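# Place bottles on ledges matching their cap colours

## Task

Put every bottle upright on the wall ledge whose label strip has the same colour as that bottle's cap. The bottle's entire base must rest on that ledge, and it must stay there after the robot lets go.

## Robot and tools

ROBOT. Two seven-joint arms, left_arm and right_arm, each ending in a two-finger parallel gripper. Equal joint values on both arms give mirrored postures. A gripper pose does not fix the elbow, so a big wrist turn can swing it.

FRAME. All positions and orientations use one scene frame. Its origin lies on the plane z = 0, under the midpoint between the two arm bases, which sit 0.70 m higher. +x points forward (the way both arms face), +z points up, and left_arm is on the +y side. Image left and right do not follow arm names. Reported hand poses can be off by a few centimetres, more at long reach.

GRIPPER AXES. The fingers point along the gripper's own +z axis and close along its y axis. end_effector_position is the spot between the pads when closed, under 1 cm behind the tips. Closing pushes the tips about 17 mm further along +z, mostly while the pads are more than 70 mm apart.

execute_actions(actions, cameras). actions is a list of actions. Each action is a table of 1 to 15 rows, and each row lasts one control step (1/30 s). If fewer than 15 rows are given, the last row repeats to fill 15 steps. Every row has 16 numbers, always both arms: left_arm x, y, z, qw, qx, qy, qz, opening, then right_arm in the same order. x, y, z are an absolute target for end_effector_position in metres; qw..qz an absolute target quaternion (w first), both in the scene frame. opening runs from -1 (closed) to +1 (fully open, 0.145 m). An action is rejected for both arms if a target lies over 0.6 m from that gripper's current position along any of the gripper's own axes; if the first action fails this against the latest reported state, or any action is malformed, nothing runs. An empty list just returns state and images. To hold an orientation, repeat your own chosen quaternion in every row rather than copying a drifted reading. An arm that should stay still and touches nothing should get, in every call, the exact pose from the last result before it stopped, plus its wanted opening. Sending the measured pose can relax a press.

The controller limits each step's orientation to within 32 degrees of the measured one and moves position first if it cannot do both, so an action may fall short. The "Hand target" line shows where each arm is really being sent; send the remainder next call. "Tool commands" shows the current opening commands; resend an opening to keep it, since 0 is itself a command.

move(target, speed, blend, opening_speed, blocking, cameras). target is one 16-number row as above, or a list of up to 15 such rows (absolute poses, no 0.6 m limit), sharing at most 10 s. Each gripper travels a straight line from its Hand target, turning the short way. speed: m/s per arm path, 0.002 to 1.1, default 0.25 (rotation up to twice that in rad/s); one value or one per target. blend: corner rounding in metres for lists, default 0. opening_speed: how fast the opening command changes, per second on the -1..1 scale, at least 0.2. A changed opening in the first row starts at once; in later rows it is applied on arrival after everything rests. blocking=false returns after about 0.5 s while the move continues; a new move replaces it. Paths do not avoid obstacles or the other arm, grippers lag and can overshoot speed, especially with a nearly straight arm. The result adds a "move:" line: done, off_target, moving, held or fault, plus limits such as paced or held. done means within 3 mm and 2 degrees; neither done nor off_target tells you about contact.

wait(seconds 0 to 10): arms keep their last commands; a running move continues. stop(): brakes the current move. zoom_image(camera "cam_high" or "cam_low", region [x0, y0, x1, y1] pixels, top-left origin, at most 504x504) enlarges part of the latest image. read_manual(section "licences") returns licence text only. finished_scene(scene 1 or 2) ends the scene permanently; do it only once the bottles stand correctly unaided.

RESULTS. grip_measured is the measured finger opening on the -1..1 scale; the last Joint positions value per arm is the opening in metres. Joint torques follow the joint order, include gravity, have offsets and noise, and numbers 3 and 4 wrap at ±28 N m. "within noise" on Joint velocities means that arm is still. Calls that ran actions list sampled end_effector_position values. Cameras: cam_high and cam_low, 896x504, calibrated roughly (cam_high near [-0.17, -0.94, 0.85], cam_low near [-0.05, 1.03, 0.88]); each may have shifted a few mm and degrees.

GRIPPING. Hold an object by commanding an opening clearly below grip_measured; a bigger gap squeezes harder, up to about 10 N per pad on objects up to roughly 11 cm wide. Going from open to closed takes at least about 0.5 s; fast closing can squeeze too hard.

HEAT. Holding loads, reaching far or pushing at unreachable poses warms motors. At 85 °C a MOTOR HOT line appears; at 100 °C an OVER-TEMPERATURE FAULT stops the arm for 30 to 60 s or more, with joints sagging, sometimes without warning.

AVOID. Knocking or pushing anything out of the work area, dropping bottles, releasing a moving bottle, fast collisions, hard pushes, and any contact between the arms. The clearance check may stop a gripper nearing the other forearm, but it does not stop grippers, housings or wrist cameras hitting each other, and closing on the other arm's fingers counts as a press. Loose objects may occasionally be nudged by an outside push, so check positions before grasping.

Each tool is called after "Call:" as name(argument=value, ...) on one line, values as JSON.

## Session

Call:
execute_actions(actions=[])

Scene clock: 0.00 s.
left_arm: end_effector_position=(+0.3554, +0.1334, +0.3763) grip_measured=+1.00 end_effector_quat_wxyz=(-0.040, -0.585, +0.680, -0.440) | right_arm: end_effector_position=(+0.4020, -0.0846, +0.4120) grip_measured=+1.00 end_effector_quat_wxyz=(+0.172, +0.783, +0.024, +0.598)
Joint positions: left_arm=[0.476 0.652 -0.724 1.144 -0.177 -0.294 0.656 0.145] | right_arm=[0.249 -0.096 -0.415 1.14 -0.092 0.203 -0.635 0.145]
Joint velocities: within noise
Joint torques (N m): no reading
Motor temperatures (°C): left_arm=[23 20 24 22 21 24 21] | right_arm=[21 23 24 21 21 21 22]
Hand target: left_arm +0.3554, +0.1334, +0.3763; -0.040, -0.585, +0.680, -0.440 | right_arm +0.4020, -0.0846, +0.4120; +0.172, +0.783, +0.024, +0.598
Tool commands: left_gripper/opening=+1.0 right_gripper/opening=+1.0

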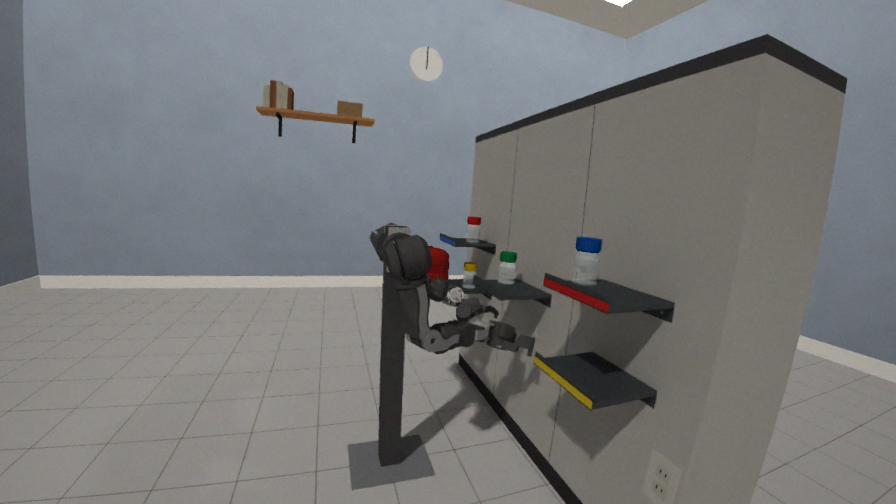

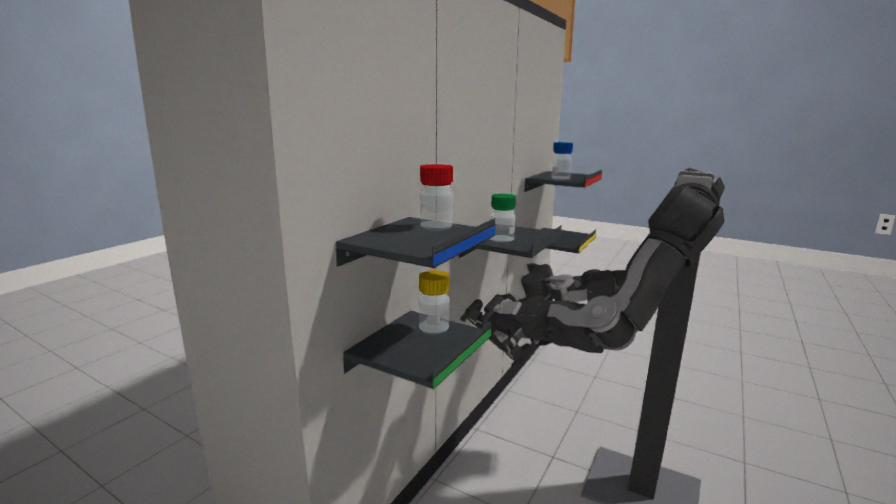

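Call:
zoom_image(camera="cam_high", region=[400, 190, 700, 420])

Call:
zoom_image(camera="cam_low", region=[320, 120, 640, 400])

Scaled by 1.680 from the camera's 896x504 image, which has a finer 1280x720 frame.

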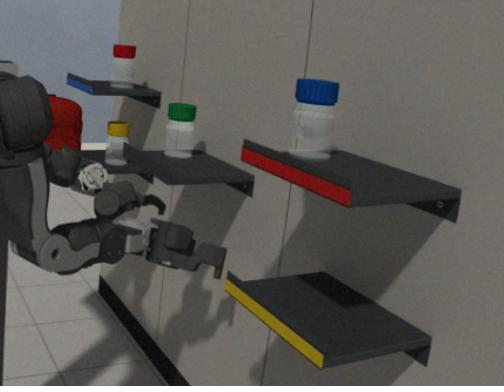

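Scaled by 1.575 from the camera's 896x504 image, which has a finer 1280x720 frame.

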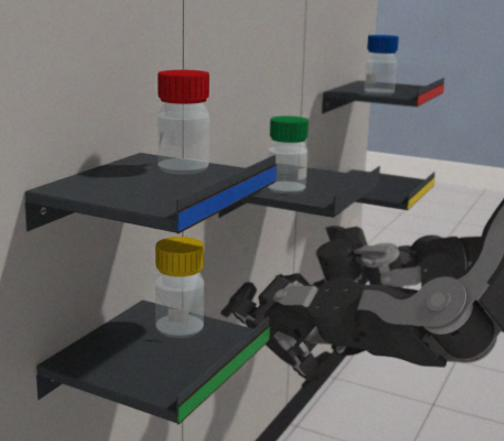

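Call:
move(target=[[0.26,0.16,0.40,-0.040,-0.585,0.680,-0.440,1,0.26,-0.16,0.42,0.172,0.783,0.024,0.598,1],[0.2,0.25,0.50,0,-0.7071,0,-0.7071,1,0.2,-0.22,0.52,0,0.7071,0,0.7071,1]], speed=0.2)

Scene clock: 120.23 s.
left_arm: end_effector_position=(+0.2000, +0.2489, +0.4995) grip_measured=+1.00 end_effector_quat_wxyz=(+0.002, +0.707, -0.003, +0.707) | right_arm: end_effector_position=(+0.1998, -0.2207, +0.5185) grip_measured=+1.00 end_effector_quat_wxyz=(+0.003, +0.709, +0.000, +0.705)
Joint positions: left_arm=[-0.983 0.524 0.236 2.07 0.536 -0.438 -0.061 0.145] | right_arm=[-1.038 0.771 0.04 2.226 0.449 -0.46 -0.47 0.145]
Joint velocities: within noise
Joint torques (N m): left_arm=[-1.46 1.54 1.57 5.11 0.16 -0.53 -0.05] | right_arm=[-0.88 2.44 1.83 3.97 -0.04 -0.51 0.11]
Motor temperatures (°C): left_arm=[26 21 25 23 22 24 21] | right_arm=[22 23 24 23 21 21 21]
Hand target: left_arm +0.2000, +0.2500, +0.5000; +0.000, +0.707, +0.000, +0.707 | right_arm +0.2000, -0.2200, +0.5200; +0.000, +0.707, +0.000, +0.707
Off the commanded pose: left_arm 0.001 m, 0 deg | right_arm 0.002 m, 0 deg.
move: done

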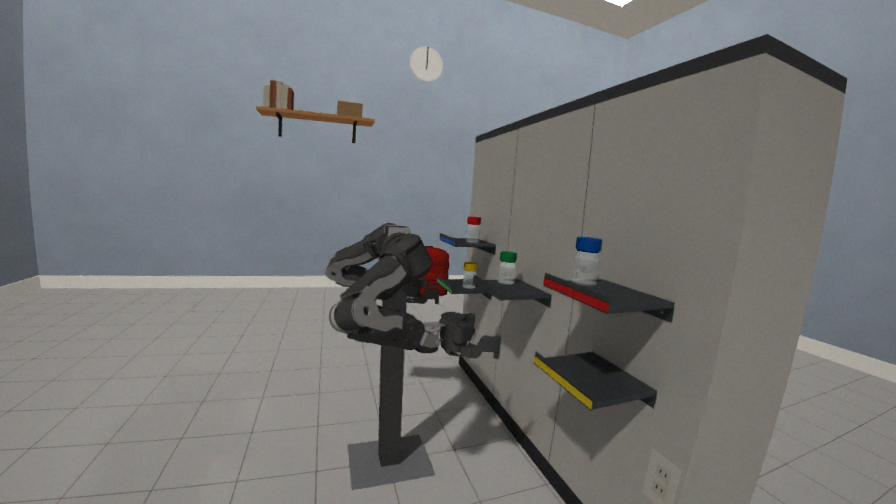

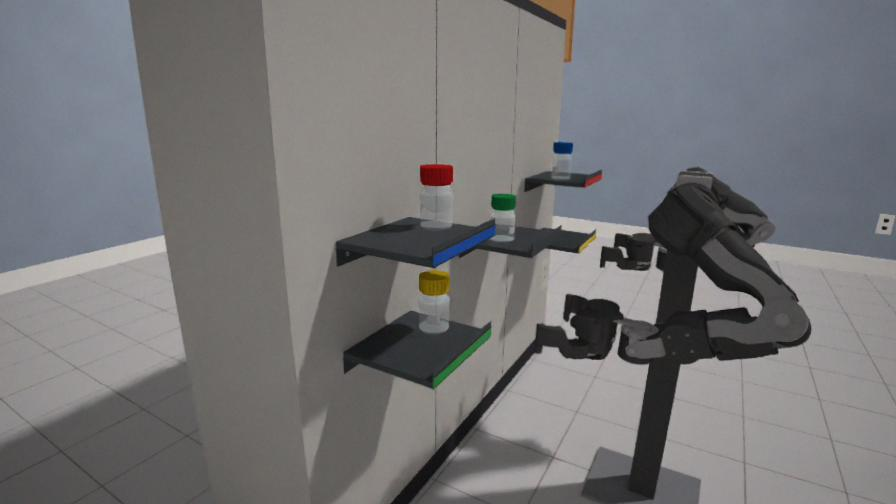

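Call:
zoom_image(camera="cam_low", region=[500, 200, 700, 400])

Call:
zoom_image(camera="cam_high", region=[400, 220, 560, 380])

Scaled by 2.520 from the camera's 896x504 image, which has a finer 1280x720 frame.

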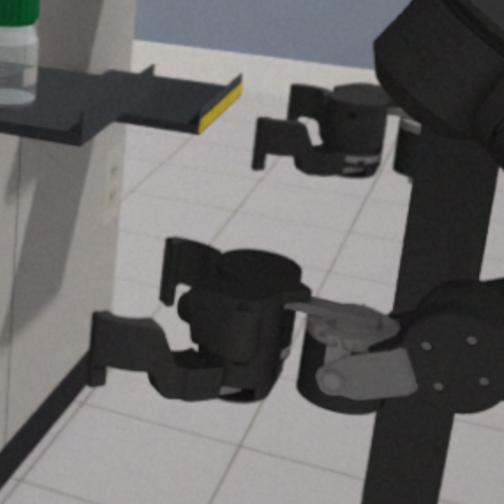

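Scaled by 3.150 from the camera's 896x504 image, which has a finer 1280x720 frame.

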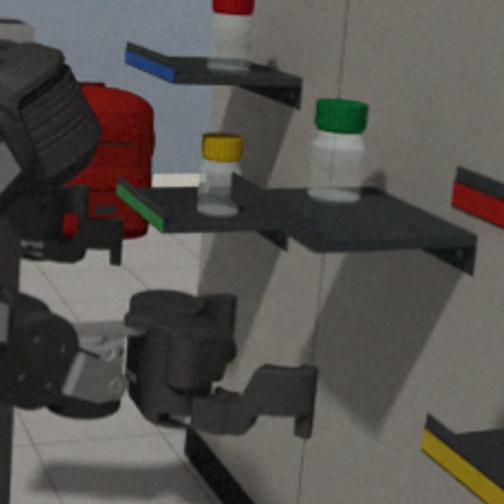

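Call:
move(target=[0.24,0.349,0.55,0,0.7071,0,0.7071,1,0.2,-0.22,0.52,0,0.7071,0,0.7071,1], speed=0.2)

Call:
zoom_image(camera="cam_low", region=[320, 160, 600, 400])

Call:
zoom_image(camera="cam_high", region=[400, 200, 560, 330])

Scene clock: 214.70 s.
left_arm: end_effector_position=(+0.2401, +0.3499, +0.5514) grip_measured=+1.00 end_effector_quat_wxyz=(-0.003, +0.705, +0.001, +0.709) | right_arm: end_effector_position=(+0.1998, -0.2207, +0.5186) grip_measured=+1.00 end_effector_quat_wxyz=(+0.003, +0.709, +0.000, +0.705)
Joint positions: left_arm=[-1.036 0.853 0.639 1.888 1.057 -0.347 0.141 0.145] | right_arm=[-1.038 0.771 0.04 2.226 0.449 -0.461 -0.47 0.145]
Joint velocities: within noise
Joint torques (N m): left_arm=[-0.2 3.76 2.17 2.55 0.25 -0.57 0.23] | right_arm=[-0.99 2.57 1.8 4.01 -0.07 -0.53 0.09]
Motor temperatures (°C): left_arm=[23 21 25 25 21 24 21] | right_arm=[21 23 24 23 20 21 21]
Hand target: left_arm +0.2400, +0.3490, +0.5500; +0.000, +0.707, +0.000, +0.707 | right_arm +0.2000, -0.2200, +0.5200; +0.000, +0.707, +0.000, +0.707
Off the commanded pose: left_arm 0.002 m, 0 deg | right_arm 0.002 m, 0 deg.
move: done

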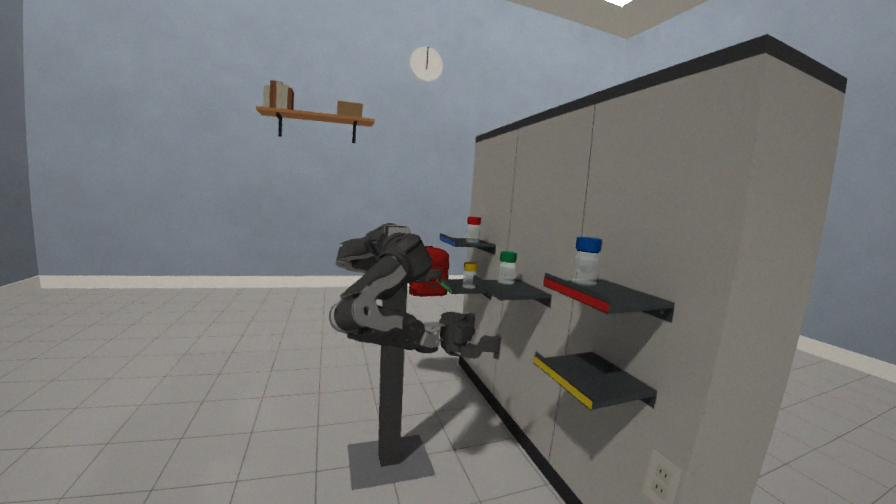

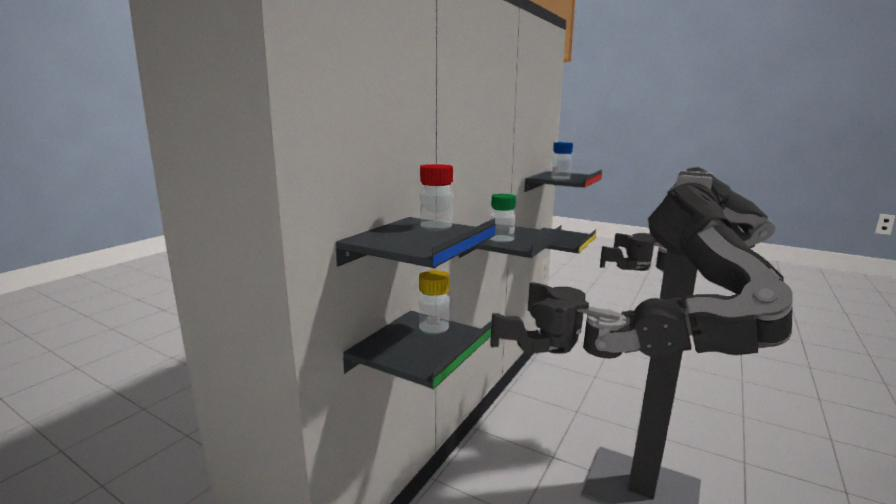

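Scaled by 1.800 from the camera's 896x504 image, which has a finer 1280x720 frame.

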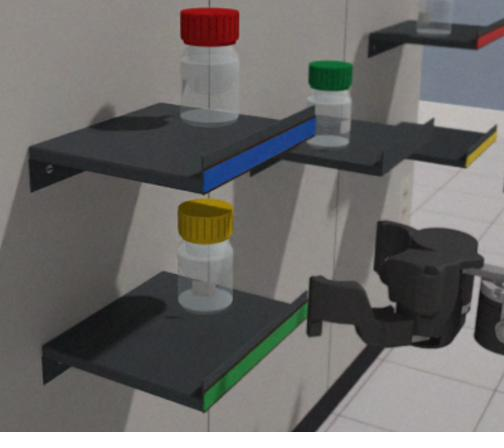

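Scaled by 3.150 from the camera's 896x504 image, which has a finer 1280x720 frame.

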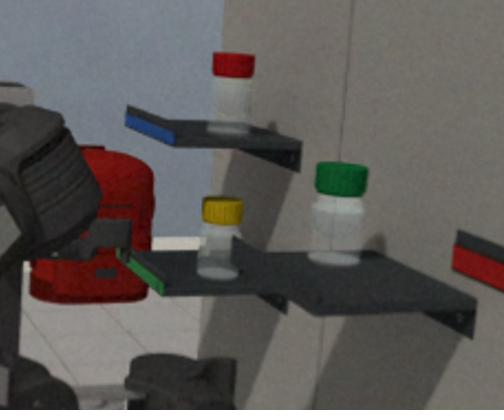

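Call:
move(target=[0.335,0.349,0.548,0,0.7071,0,0.7071,1,0.2,-0.22,0.52,0,0.7071,0,0.7071,1], speed=0.12)

Call:
zoom_image(camera="cam_low", region=[320, 160, 600, 400])

Call:
zoom_image(camera="cam_high", region=[400, 200, 560, 330])

Scene clock: 231.07 s.
left_arm: end_effector_position=(+0.3354, +0.3480, +0.5507) grip_measured=+1.00 end_effector_quat_wxyz=(+0.002, +0.704, -0.001, +0.710) | right_arm: end_effector_position=(+0.1998, -0.2207, +0.5186) grip_measured=+1.00 end_effector_quat_wxyz=(+0.002, +0.709, +0.000, +0.705)
Joint positions: left_arm=[-0.376 1.089 0.116 1.63 1.094 -0.255 0.006 0.145] | right_arm=[-1.038 0.771 0.04 2.226 0.449 -0.461 -0.47 0.145]
Joint velocities: within noise
Joint torques (N m): left_arm=[3.28 6.32 2.33 2.04 0.12 -0.54 -0.01] | right_arm=[-0.91 2.52 1.81 4.05 -0.09 -0.52 0.09]
Motor temperatures (°C): left_arm=[23 21 25 24 21 25 21] | right_arm=[21 23 23 23 20 21 21]
Hand target: left_arm +0.3349, +0.3489, +0.5480; +0.000, +0.707, +0.000, +0.707 | right_arm +0.2000, -0.2200, +0.5200; +0.000, +0.707, +0.000, +0.707
Off the commanded pose: left_arm 0.003 m, 1 deg | right_arm 0.002 m, 0 deg.
move: done

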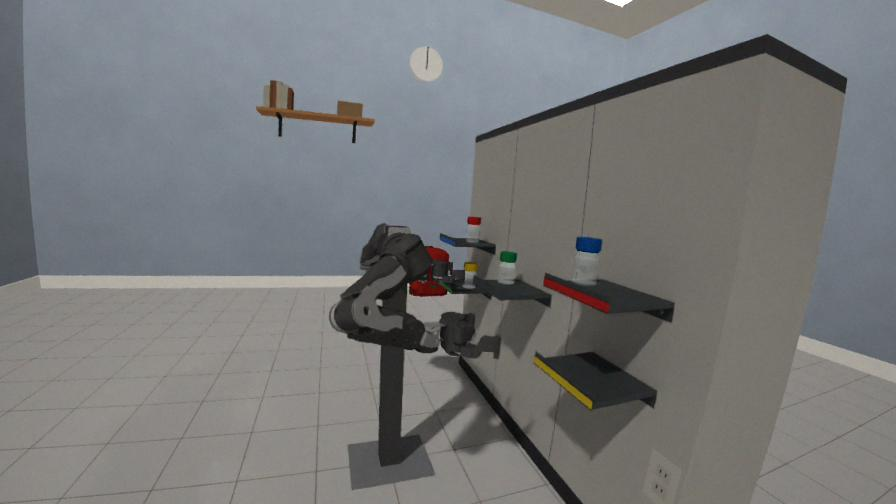

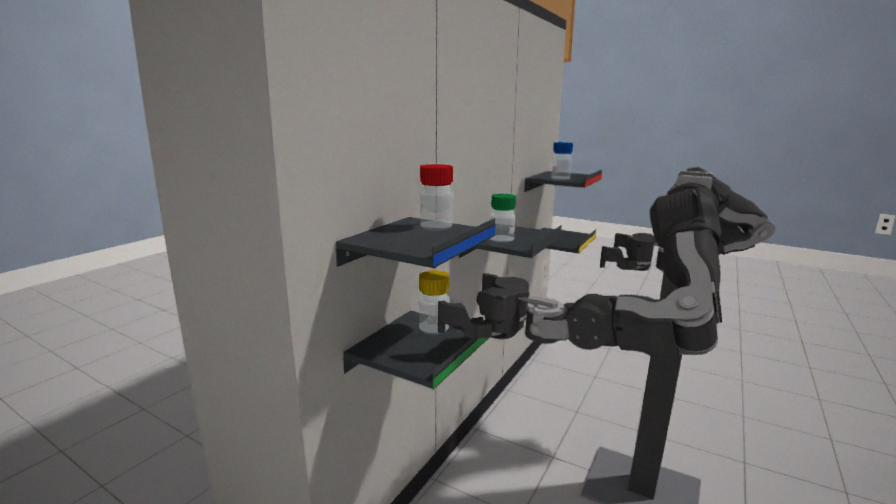

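Scaled by 1.800 from the camera's 896x504 image, which has a finer 1280x720 frame.

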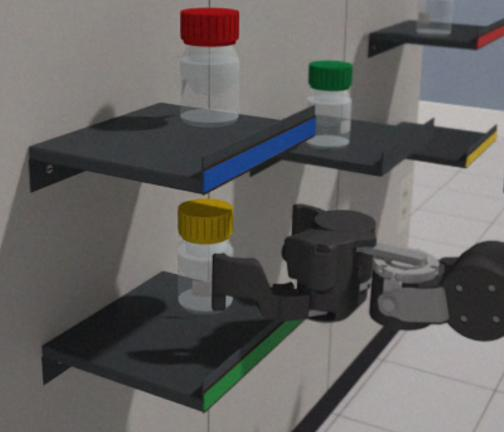

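Scaled by 3.150 from the camera's 896x504 image, which has a finer 1280x720 frame.

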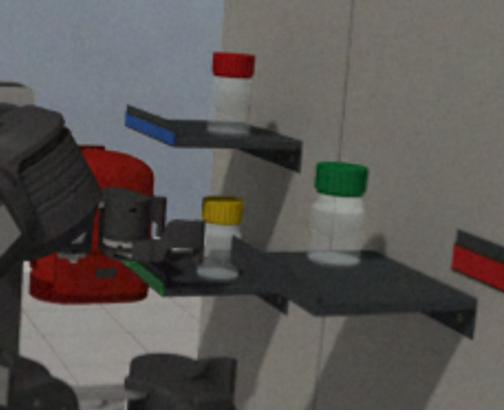

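Call:
move(target=[0.39,0.349,0.545,0,0.7071,0,0.7071,1,0.2,-0.22,0.52,0,0.7071,0,0.7071,1], speed=0.1)

Call:
zoom_image(camera="cam_low", region=[320, 160, 600, 400])

Call:
zoom_image(camera="cam_high", region=[400, 200, 560, 330])

Scene clock: 242.67 s.
left_arm: end_effector_position=(+0.3903, +0.3497, +0.5479) grip_measured=+1.00 end_effector_quat_wxyz=(-0.001, +0.704, +0.002, +0.710) | right_arm: end_effector_position=(+0.1998, -0.2207, +0.5186) grip_measured=+1.00 end_effector_quat_wxyz=(+0.002, +0.709, +0.000, +0.705)
Joint positions: left_arm=[0.118 1.011 -0.215 1.389 1.033 -0.167 0.038 0.145] | right_arm=[-1.038 0.771 0.04 2.226 0.449 -0.461 -0.47 0.145]
Joint velocities: within noise
Joint torques (N m): left_arm=[5.53 6.47 2.11 2.26 0.12 -0.55 0.23] | right_arm=[-0.99 2.62 1.73 3.99 -0.06 -0.53 0.1]
Motor temperatures (°C): left_arm=[23 22 25 23 21 25 21] | right_arm=[21 23 23 23 20 21 21]
Hand target: left_arm +0.3900, +0.3490, +0.5451; +0.000, +0.707, +0.000, +0.707 | right_arm +0.2000, -0.2200, +0.5200; +0.000, +0.707, +0.000, +0.707
Off the commanded pose: left_arm 0.003 m, 1 deg | right_arm 0.002 m, 0 deg.
move: done

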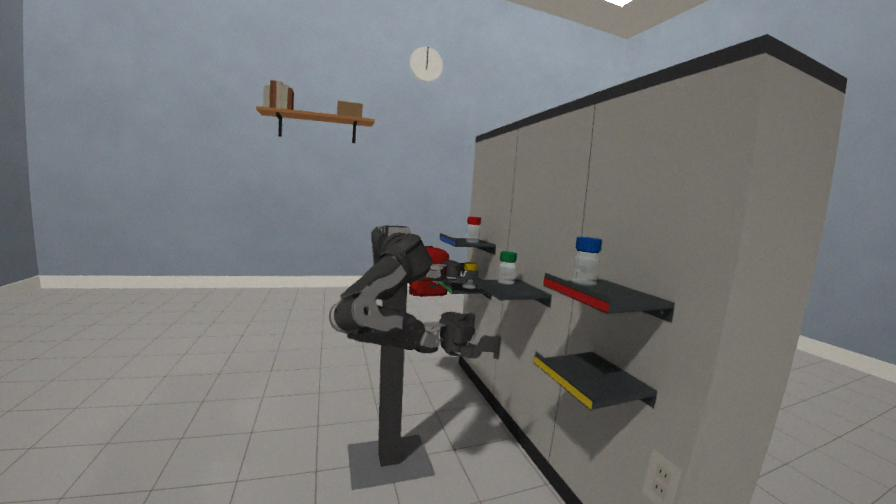

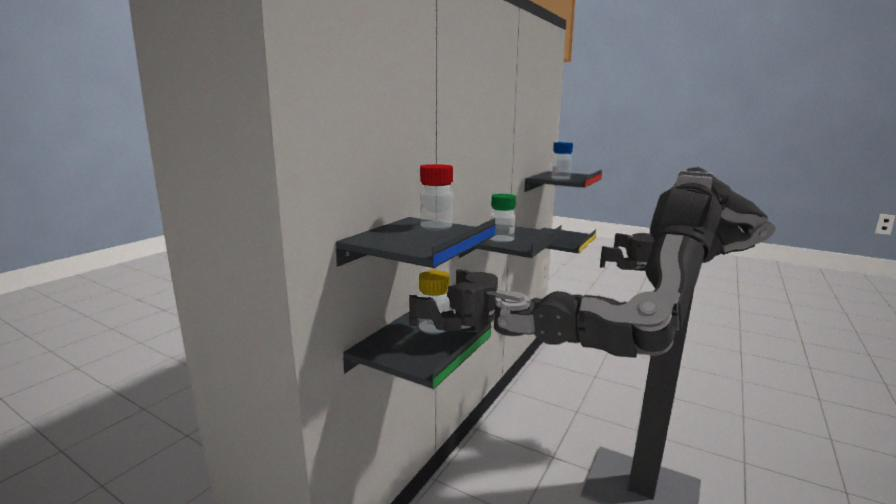

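Scaled by 1.800 from the camera's 896x504 image, which has a finer 1280x720 frame.

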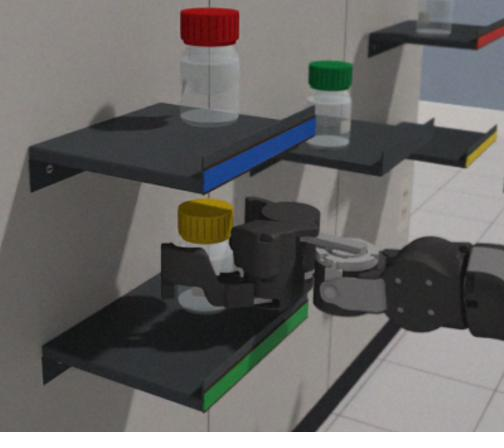

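Scaled by 3.150 from the camera's 896x504 image, which has a finer 1280x720 frame.

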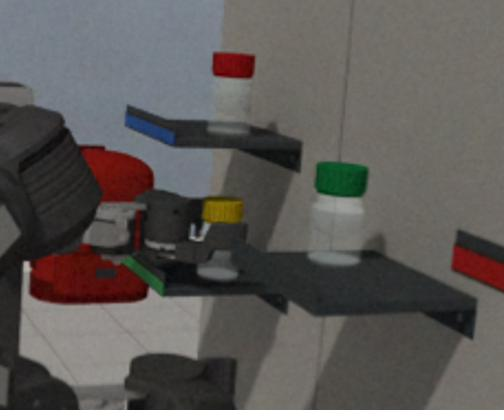

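Call:
move(target=[0.39,0.349,0.545,0,0.7071,0,0.7071,-0.5,0.2,-0.22,0.52,0,0.7071,0,0.7071,1], opening_speed=1.0)

Call:
zoom_image(camera="cam_low", region=[320, 160, 600, 400])

Call:
zoom_image(camera="cam_high", region=[400, 200, 560, 330])

Scene clock: 251.27 s.
left_arm: end_effector_position=(+0.3902, +0.3500, +0.5476) grip_measured=-0.29 end_effector_quat_wxyz=(-0.002, +0.704, +0.002, +0.710) | right_arm: end_effector_position=(+0.1998, -0.2207, +0.5186) grip_measured=+1.00 end_effector_quat_wxyz=(+0.002, +0.709, +0.000, +0.705)
Joint positions: left_arm=[0.118 1.011 -0.215 1.388 1.033 -0.167 0.038 0.054] | right_arm=[-1.038 0.771 0.04 2.226 0.449 -0.461 -0.47 0.145]
Joint velocities: within noise
Joint torques (N m): left_arm=[5.55 6.45 2.14 2.51 0.13 -0.58 0.24] | right_arm=[-1.04 2.62 1.84 4.03 -0.05 -0.53 0.07]
Motor temperatures (°C): left_arm=[24 23 25 23 21 25 21] | right_arm=[21 23 23 23 20 21 21]
Hand target: left_arm +0.3900, +0.3490, +0.5451; +0.000, +0.707, +0.000, +0.707 | right_arm +0.2000, -0.2200, +0.5200; +0.000, +0.707, +0.000, +0.707
Off the commanded pose: left_arm 0.003 m, 1 deg | right_arm 0.002 m, 0 deg.
move: done

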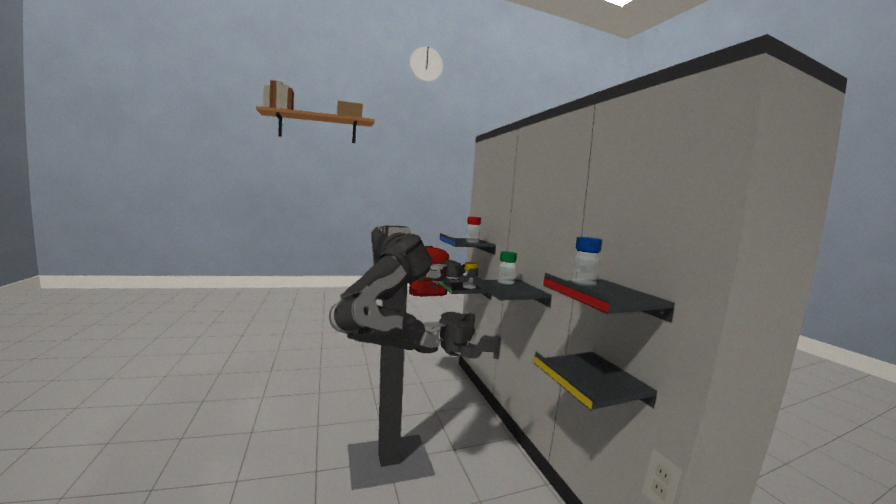

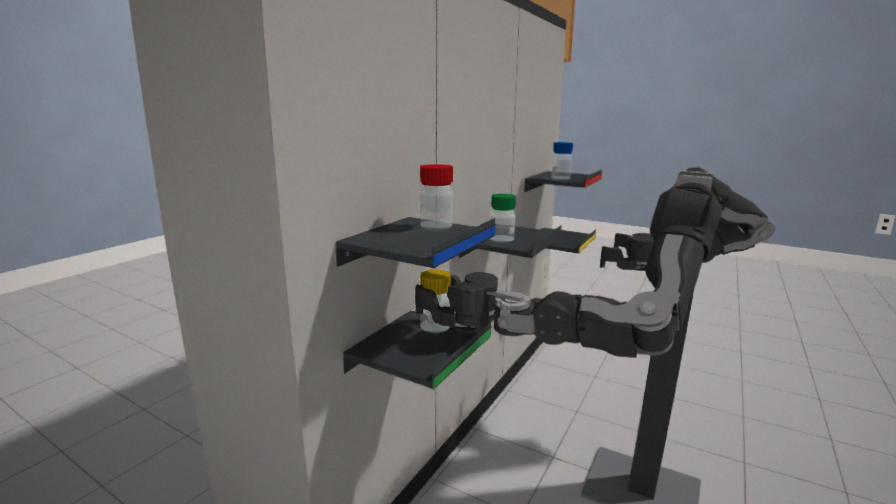

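Scaled by 1.800 from the camera's 896x504 image, which has a finer 1280x720 frame.

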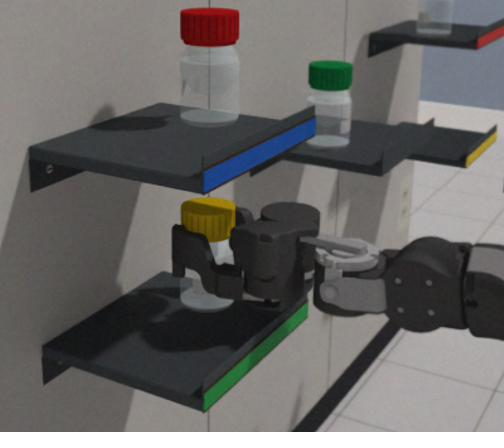

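Scaled by 3.150 from the camera's 896x504 image, which has a finer 1280x720 frame.

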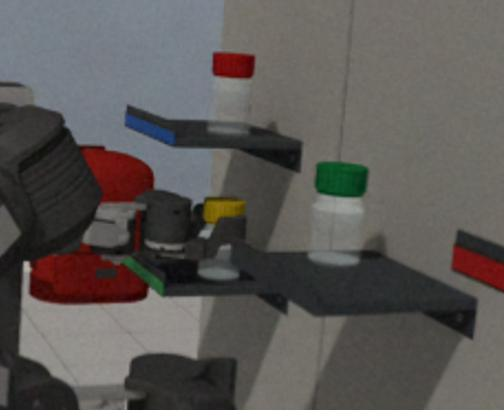

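Call:
move(target=[[0.39,0.349,0.582,0,0.7071,0,0.7071,-0.5,0.2,-0.22,0.52,0,0.7071,0,0.7071,1],[0.22,0.3,0.60,0,0.7071,0,0.7071,-0.5,0.2,-0.33,0.52,0,0.7071,0,0.7071,1],[0.22,-0.02,0.68,0,0.7071,0,0.7071,-0.5,0.2,-0.33,0.52,0,0.7071,0,0.7071,1]], speed=0.15, blend=[0.02,0.05,0])

Call:
zoom_image(camera="cam_low", region=[420, 160, 700, 400])

Call:
zoom_image(camera="cam_high", region=[400, 200, 600, 360])

Scene clock: 276.90 s.
left_arm: end_effector_position=(+0.2191, +0.0724, +0.6631) grip_measured=-0.29 end_effector_quat_wxyz=(-0.024, +0.567, +0.054, +0.821) | right_arm: end_effector_position=(+0.1998, -0.3293, +0.5196) grip_measured=+1.00 end_effector_quat_wxyz=(+0.000, +0.707, -0.001, +0.707)
Joint positions: left_arm=[-0.553 -0.138 -0.729 2.436 -0.616 0.105 -0.45 0.054] | right_arm=[-1.313 0.946 0.483 1.909 1.017 -0.731 -0.017 0.145]
Joint velocities: within noise
Joint torques (N m): left_arm=[-0.12 -1.91 -3.17 3.36 -0.25 -0.7 0] | right_arm=[-0.7 1.36 3.9 1.65 0.17 -0.33 0.19]
Motor temperatures (°C): left_arm=[24 24 25 23 21 25 21] | right_arm=[21 23 23 22 20 21 21]
Hand target: left_arm +0.2184, +0.0703, +0.6633; -0.022, +0.566, +0.053, +0.822 | right_arm +0.2000, -0.3300, +0.5200; +0.000, +0.707, +0.000, +0.707
Off the commanded pose: left_arm 0.094 m, 22 deg | right_arm 0.001 m, 0 deg.
joint read past its limit (left arm) — joint 4 (elbow), upper limit, where the elbow is as bent as it goes.
joint read past its limit (right arm) — joint 1 (shoulder pitch), lower limit.
joint sent to its limit (right arm) — joint 1 (shoulder pitch), lower limit.
move: held (left_arm; a check stopped the path); path passed 2 of 3 targets; blend cut to 0.0185 m at target 1; limits=held
pose unreachable (left arm): on one or more control steps of this call, first in action 0 (counted from 0), this arm could not follow its commanded pose, so it was not sent that pose on those steps. It may still have moved: this result reports where it is.
cause: moving toward the commanded pose would bring two parts of the arm too close to each other (its base and another part of the arm, with joints 1 (shoulder pitch) to 6 (wrist pitch) between them).

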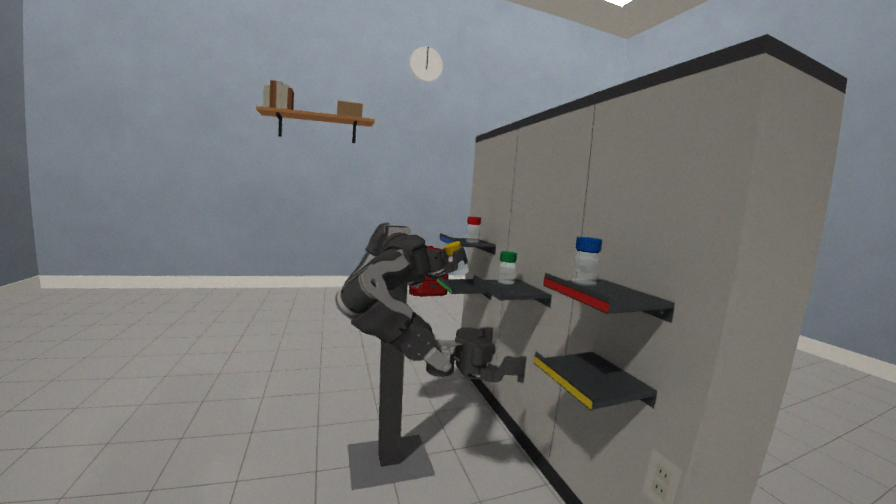

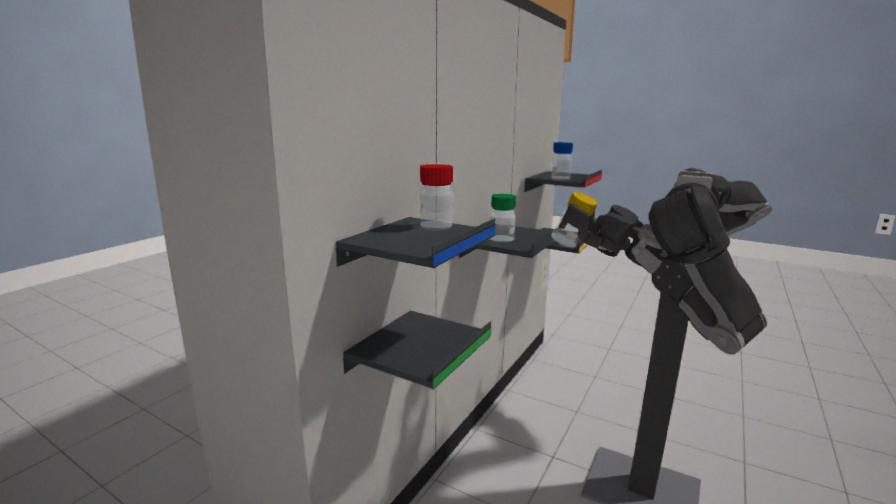

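Scaled by 1.800 from the camera's 896x504 image, which has a finer 1280x720 frame.

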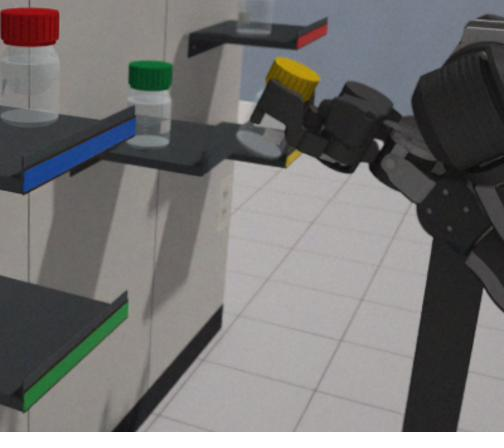

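Scaled by 2.520 from the camera's 896x504 image, which has a finer 1280x720 frame.

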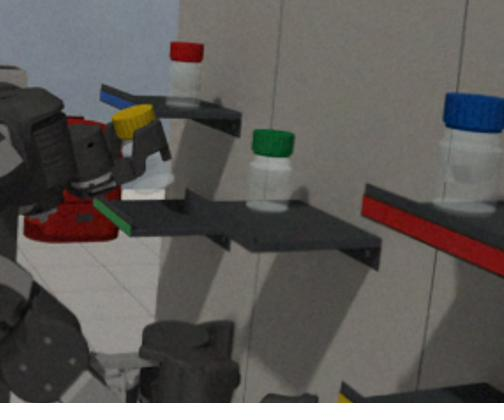

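Call:
move(target=[[0.285,0.08,0.68,0,0.7071,0,0.7071,-0.5,0.2,-0.33,0.52,0,0.7071,0,0.7071,1],[0.29,-0.065,0.685,0,0.7071,0,0.7071,-0.5,0.2,-0.33,0.52,0,0.7071,0,0.7071,1]], speed=0.12)

Call:
zoom_image(camera="cam_low", region=[420, 160, 700, 400])

Call:
zoom_image(camera="cam_high", region=[400, 200, 600, 360])

Scene clock: 299.53 s.
left_arm: end_effector_position=(+0.2902, -0.0657, +0.6848) grip_measured=-0.29 end_effector_quat_wxyz=(+0.032, +0.684, -0.032, +0.728) | right_arm: end_effector_position=(+0.1998, -0.3293, +0.5196) grip_measured=+1.00 end_effector_quat_wxyz=(+0.000, +0.707, -0.001, +0.707)
Joint positions: left_arm=[0.777 -0.164 -1.182 1.964 0.794 0.667 -1.576 0.054] | right_arm=[-1.313 0.946 0.483 1.909 1.017 -0.731 -0.017 0.145]
Joint velocities: within noise
Joint torques (N m): left_arm=[5.92 -2.94 1.31 2.74 -0.44 -0.14 -0.06] | right_arm=[-0.73 1.28 3.86 1.78 0.16 -0.32 0.16]
Motor temperatures (°C): left_arm=[23 22 25 23 21 25 21] | right_arm=[21 23 24 22 20 21 21]
Hand target: left_arm +0.2902, -0.0647, +0.6849; +0.030, +0.683, -0.029, +0.729 | right_arm +0.2000, -0.3300, +0.5200; +0.000, +0.707, +0.000, +0.707
Off the commanded pose: left_arm 0.001 m, 6 deg | right_arm 0.001 m, 0 deg.
joint read past its limit (left arm) — joint 2 (shoulder roll), lower limit.
joint read past its limit (right arm) — joint 1 (shoulder pitch), lower limit.
joint sent to its limit (left arm) — joint 2 (shoulder roll), lower limit; joint 7 (wrist yaw), lower limit. The joint targets are off in orientation, not in position.
joint sent to its limit (right arm) — joint 1 (shoulder pitch), lower limit. The joint targets still meet the commanded pose.
move: off_target (left_arm)

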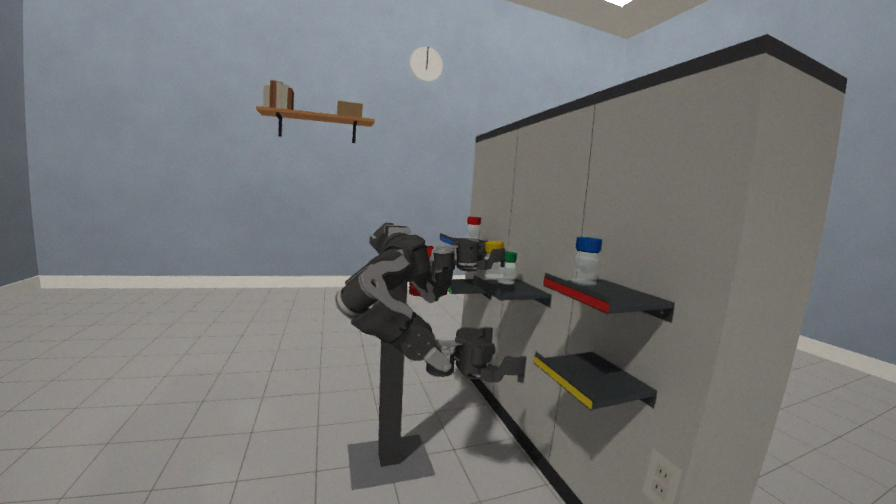

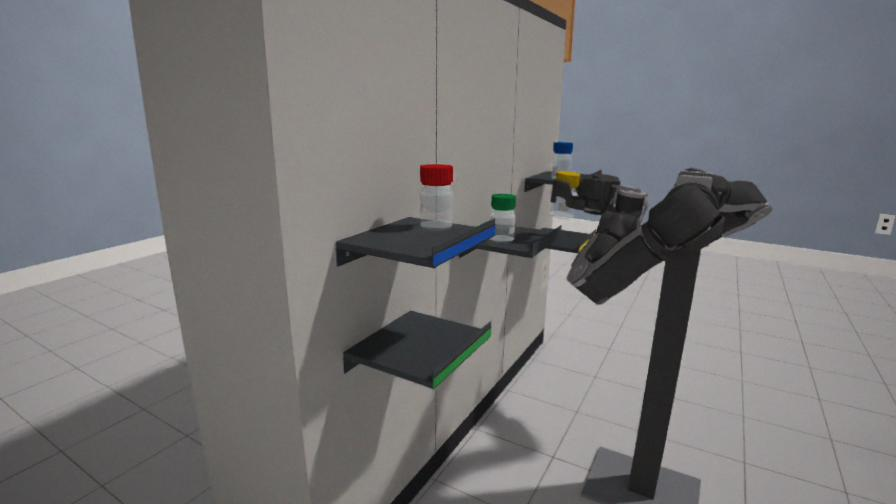

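Scaled by 1.800 from the camera's 896x504 image, which has a finer 1280x720 frame.

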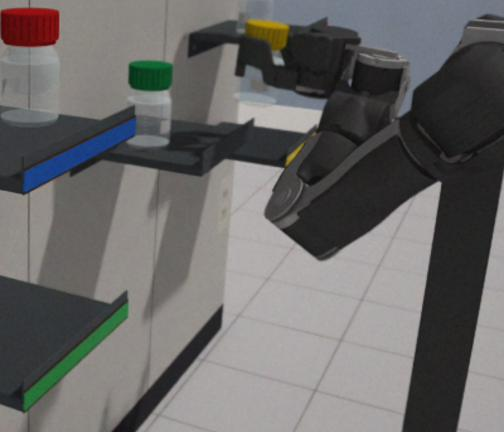

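Scaled by 2.520 from the camera's 896x504 image, which has a finer 1280x720 frame.

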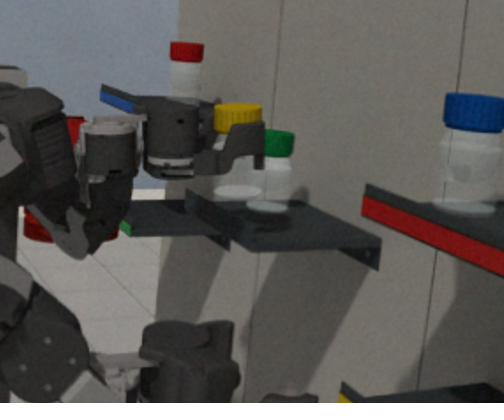

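Call:
move(target=[[0.31,-0.07,0.685,0.153,0.690,-0.153,0.690,-0.5,0.2,-0.33,0.52,0,0.7071,0,0.7071,1],[0.385,-0.068,0.685,0.153,0.690,-0.153,0.690,-0.5,0.2,-0.33,0.52,0,0.7071,0,0.7071,1]], speed=0.12)

Call:
zoom_image(camera="cam_low", region=[420, 130, 700, 370])

Call:
zoom_image(camera="cam_high", region=[440, 200, 600, 330])

Scene clock: 318.17 s.
left_arm: end_effector_position=(+0.3855, -0.0673, +0.6811) grip_measured=-0.29 end_effector_quat_wxyz=(+0.149, +0.695, -0.154, +0.686) | right_arm: end_effector_position=(+0.1998, -0.3293, +0.5196) grip_measured=+1.00 end_effector_quat_wxyz=(+0.000, +0.707, -0.001, +0.707)
Joint positions: left_arm=[1.023 0.146 -1.017 1.734 1.052 0.494 -0.871 0.054] | right_arm=[-1.313 0.946 0.483 1.909 1.017 -0.731 -0.017 0.145]
Joint velocities: within noise
Joint torques (N m): left_arm=[9.8 -1.44 2.93 3.03 -0.37 -0.72 0.21] | right_arm=[-0.51 1.31 3.95 1.7 0.17 -0.32 0.18]
Motor temperatures (°C): left_arm=[25 22 25 23 22 24 21] | right_arm=[21 23 24 21 20 21 21]
Hand target: left_arm +0.3849, -0.0680, +0.6850; +0.153, +0.690, -0.153, +0.690 | right_arm +0.2000, -0.3300, +0.5200; +0.000, +0.707, +0.000, +0.707
Off the commanded pose: left_arm 0.004 m, 1 deg | right_arm 0.001 m, 0 deg.
joint read past its limit (right arm) — joint 1 (shoulder pitch), lower limit.
joint sent to its limit (right arm) — joint 1 (shoulder pitch), lower limit. The joint targets still meet the commanded pose.
move: off_target (left_arm)

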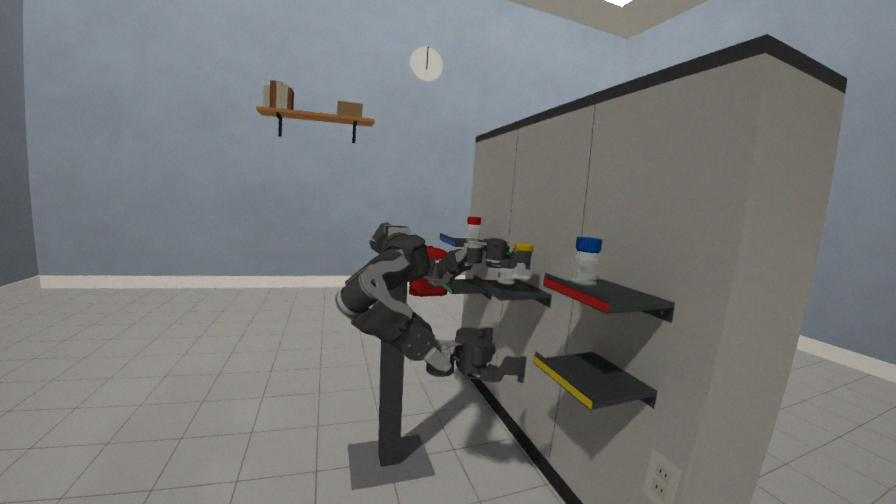

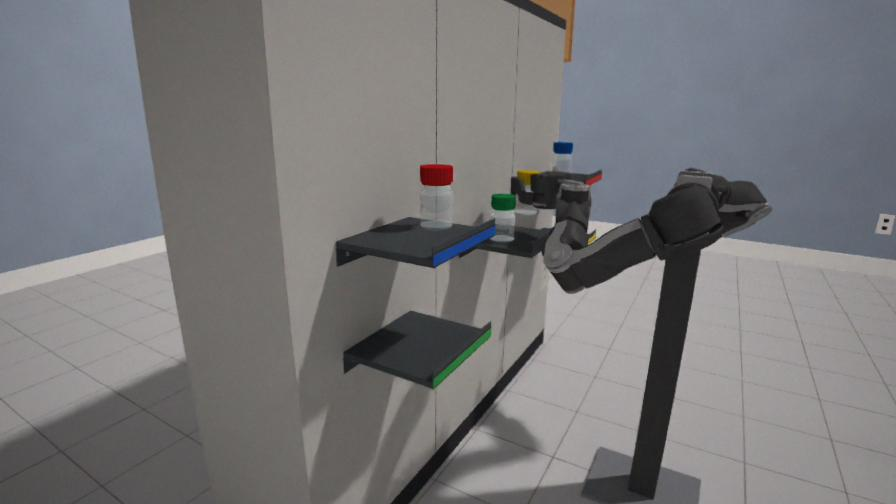

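Scaled by 1.800 from the camera's 896x504 image, which has a finer 1280x720 frame.

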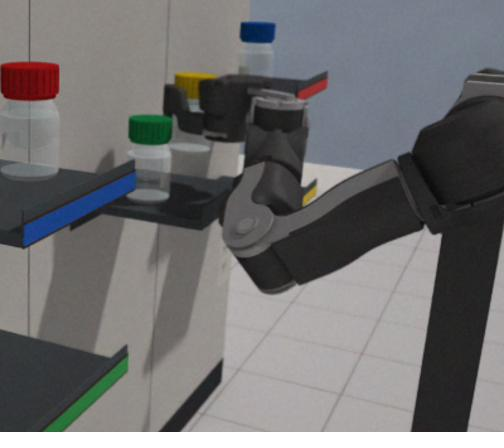

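Scaled by 3.150 from the camera's 896x504 image, which has a finer 1280x720 frame.

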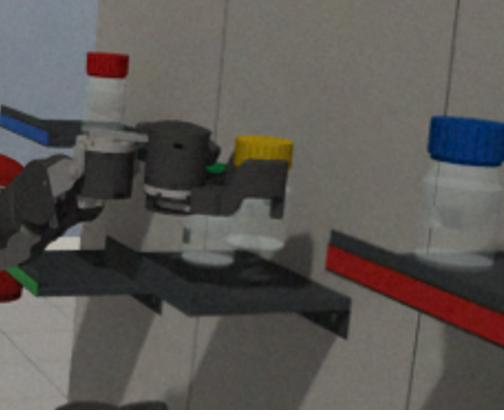

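Call:
move(target=[[0.385,-0.068,0.658,0.153,0.690,-0.153,0.690,-0.5,0.2,-0.33,0.52,0,0.7071,0,0.7071,1]], speed=0.06)

Call:
zoom_image(camera="cam_low", region=[450, 130, 650, 290])

Call:
zoom_image(camera="cam_high", region=[440, 200, 600, 330])

Scene clock: 329.70 s.
left_arm: end_effector_position=(+0.3849, -0.0678, +0.6568) grip_measured=-0.29 end_effector_quat_wxyz=(+0.152, +0.693, -0.153, +0.688) | right_arm: end_effector_position=(+0.1998, -0.3293, +0.5196) grip_measured=+1.00 end_effector_quat_wxyz=(+0.000, +0.707, -0.001, +0.707)
Joint positions: left_arm=[0.97 0.173 -1.071 1.722 0.998 0.406 -0.843 0.054] | right_arm=[-1.313 0.946 0.483 1.909 1.017 -0.731 -0.017 0.145]
Joint velocities: within noise
Joint torques (N m): left_arm=[8.95 -1.04 2.3 2.76 -0.44 -0.74 0.23] | right_arm=[-0.7 1.2 3.73 1.65 0.18 -0.31 0.18]
Motor temperatures (°C): left_arm=[27 22 25 23 22 25 21] | right_arm=[21 23 24 21 20 21 21]
Hand target: left_arm +0.3850, -0.0680, +0.6580; +0.153, +0.690, -0.153, +0.690 | right_arm +0.2000, -0.3300, +0.5200; +0.000, +0.707, +0.000, +0.707
Off the commanded pose: left_arm 0.001 m, 1 deg | right_arm 0.001 m, 0 deg.
joint read past its limit (right arm) — joint 1 (shoulder pitch), lower limit.
joint sent to its limit (right arm) — joint 1 (shoulder pitch), lower limit. The joint targets still meet the commanded pose.
move: done

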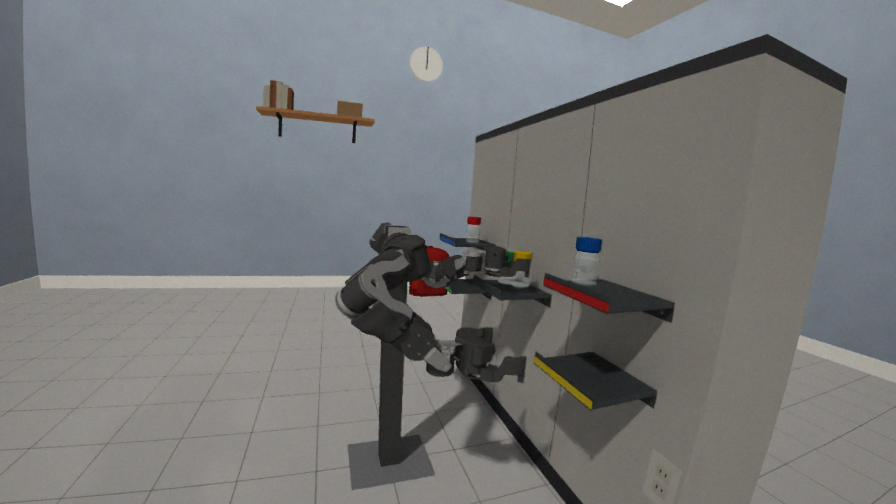

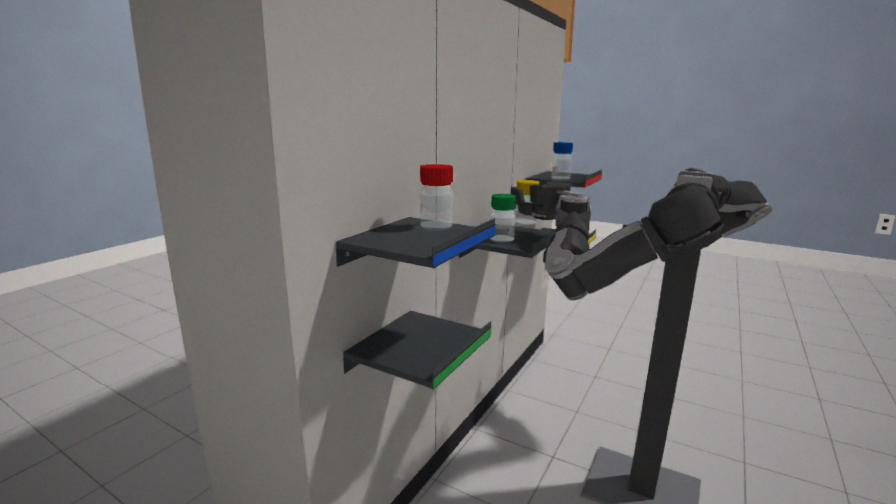

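Scaled by 2.520 from the camera's 896x504 image, which has a finer 1280x720 frame.

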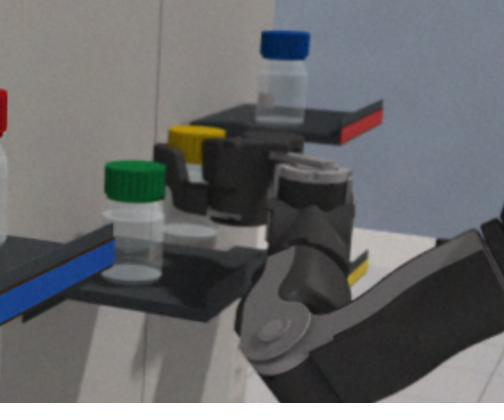

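Scaled by 3.150 from the camera's 896x504 image, which has a finer 1280x720 frame.

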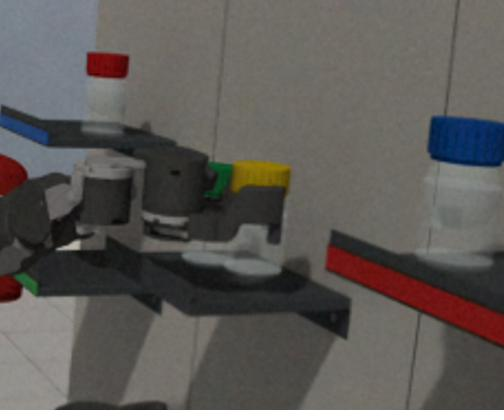

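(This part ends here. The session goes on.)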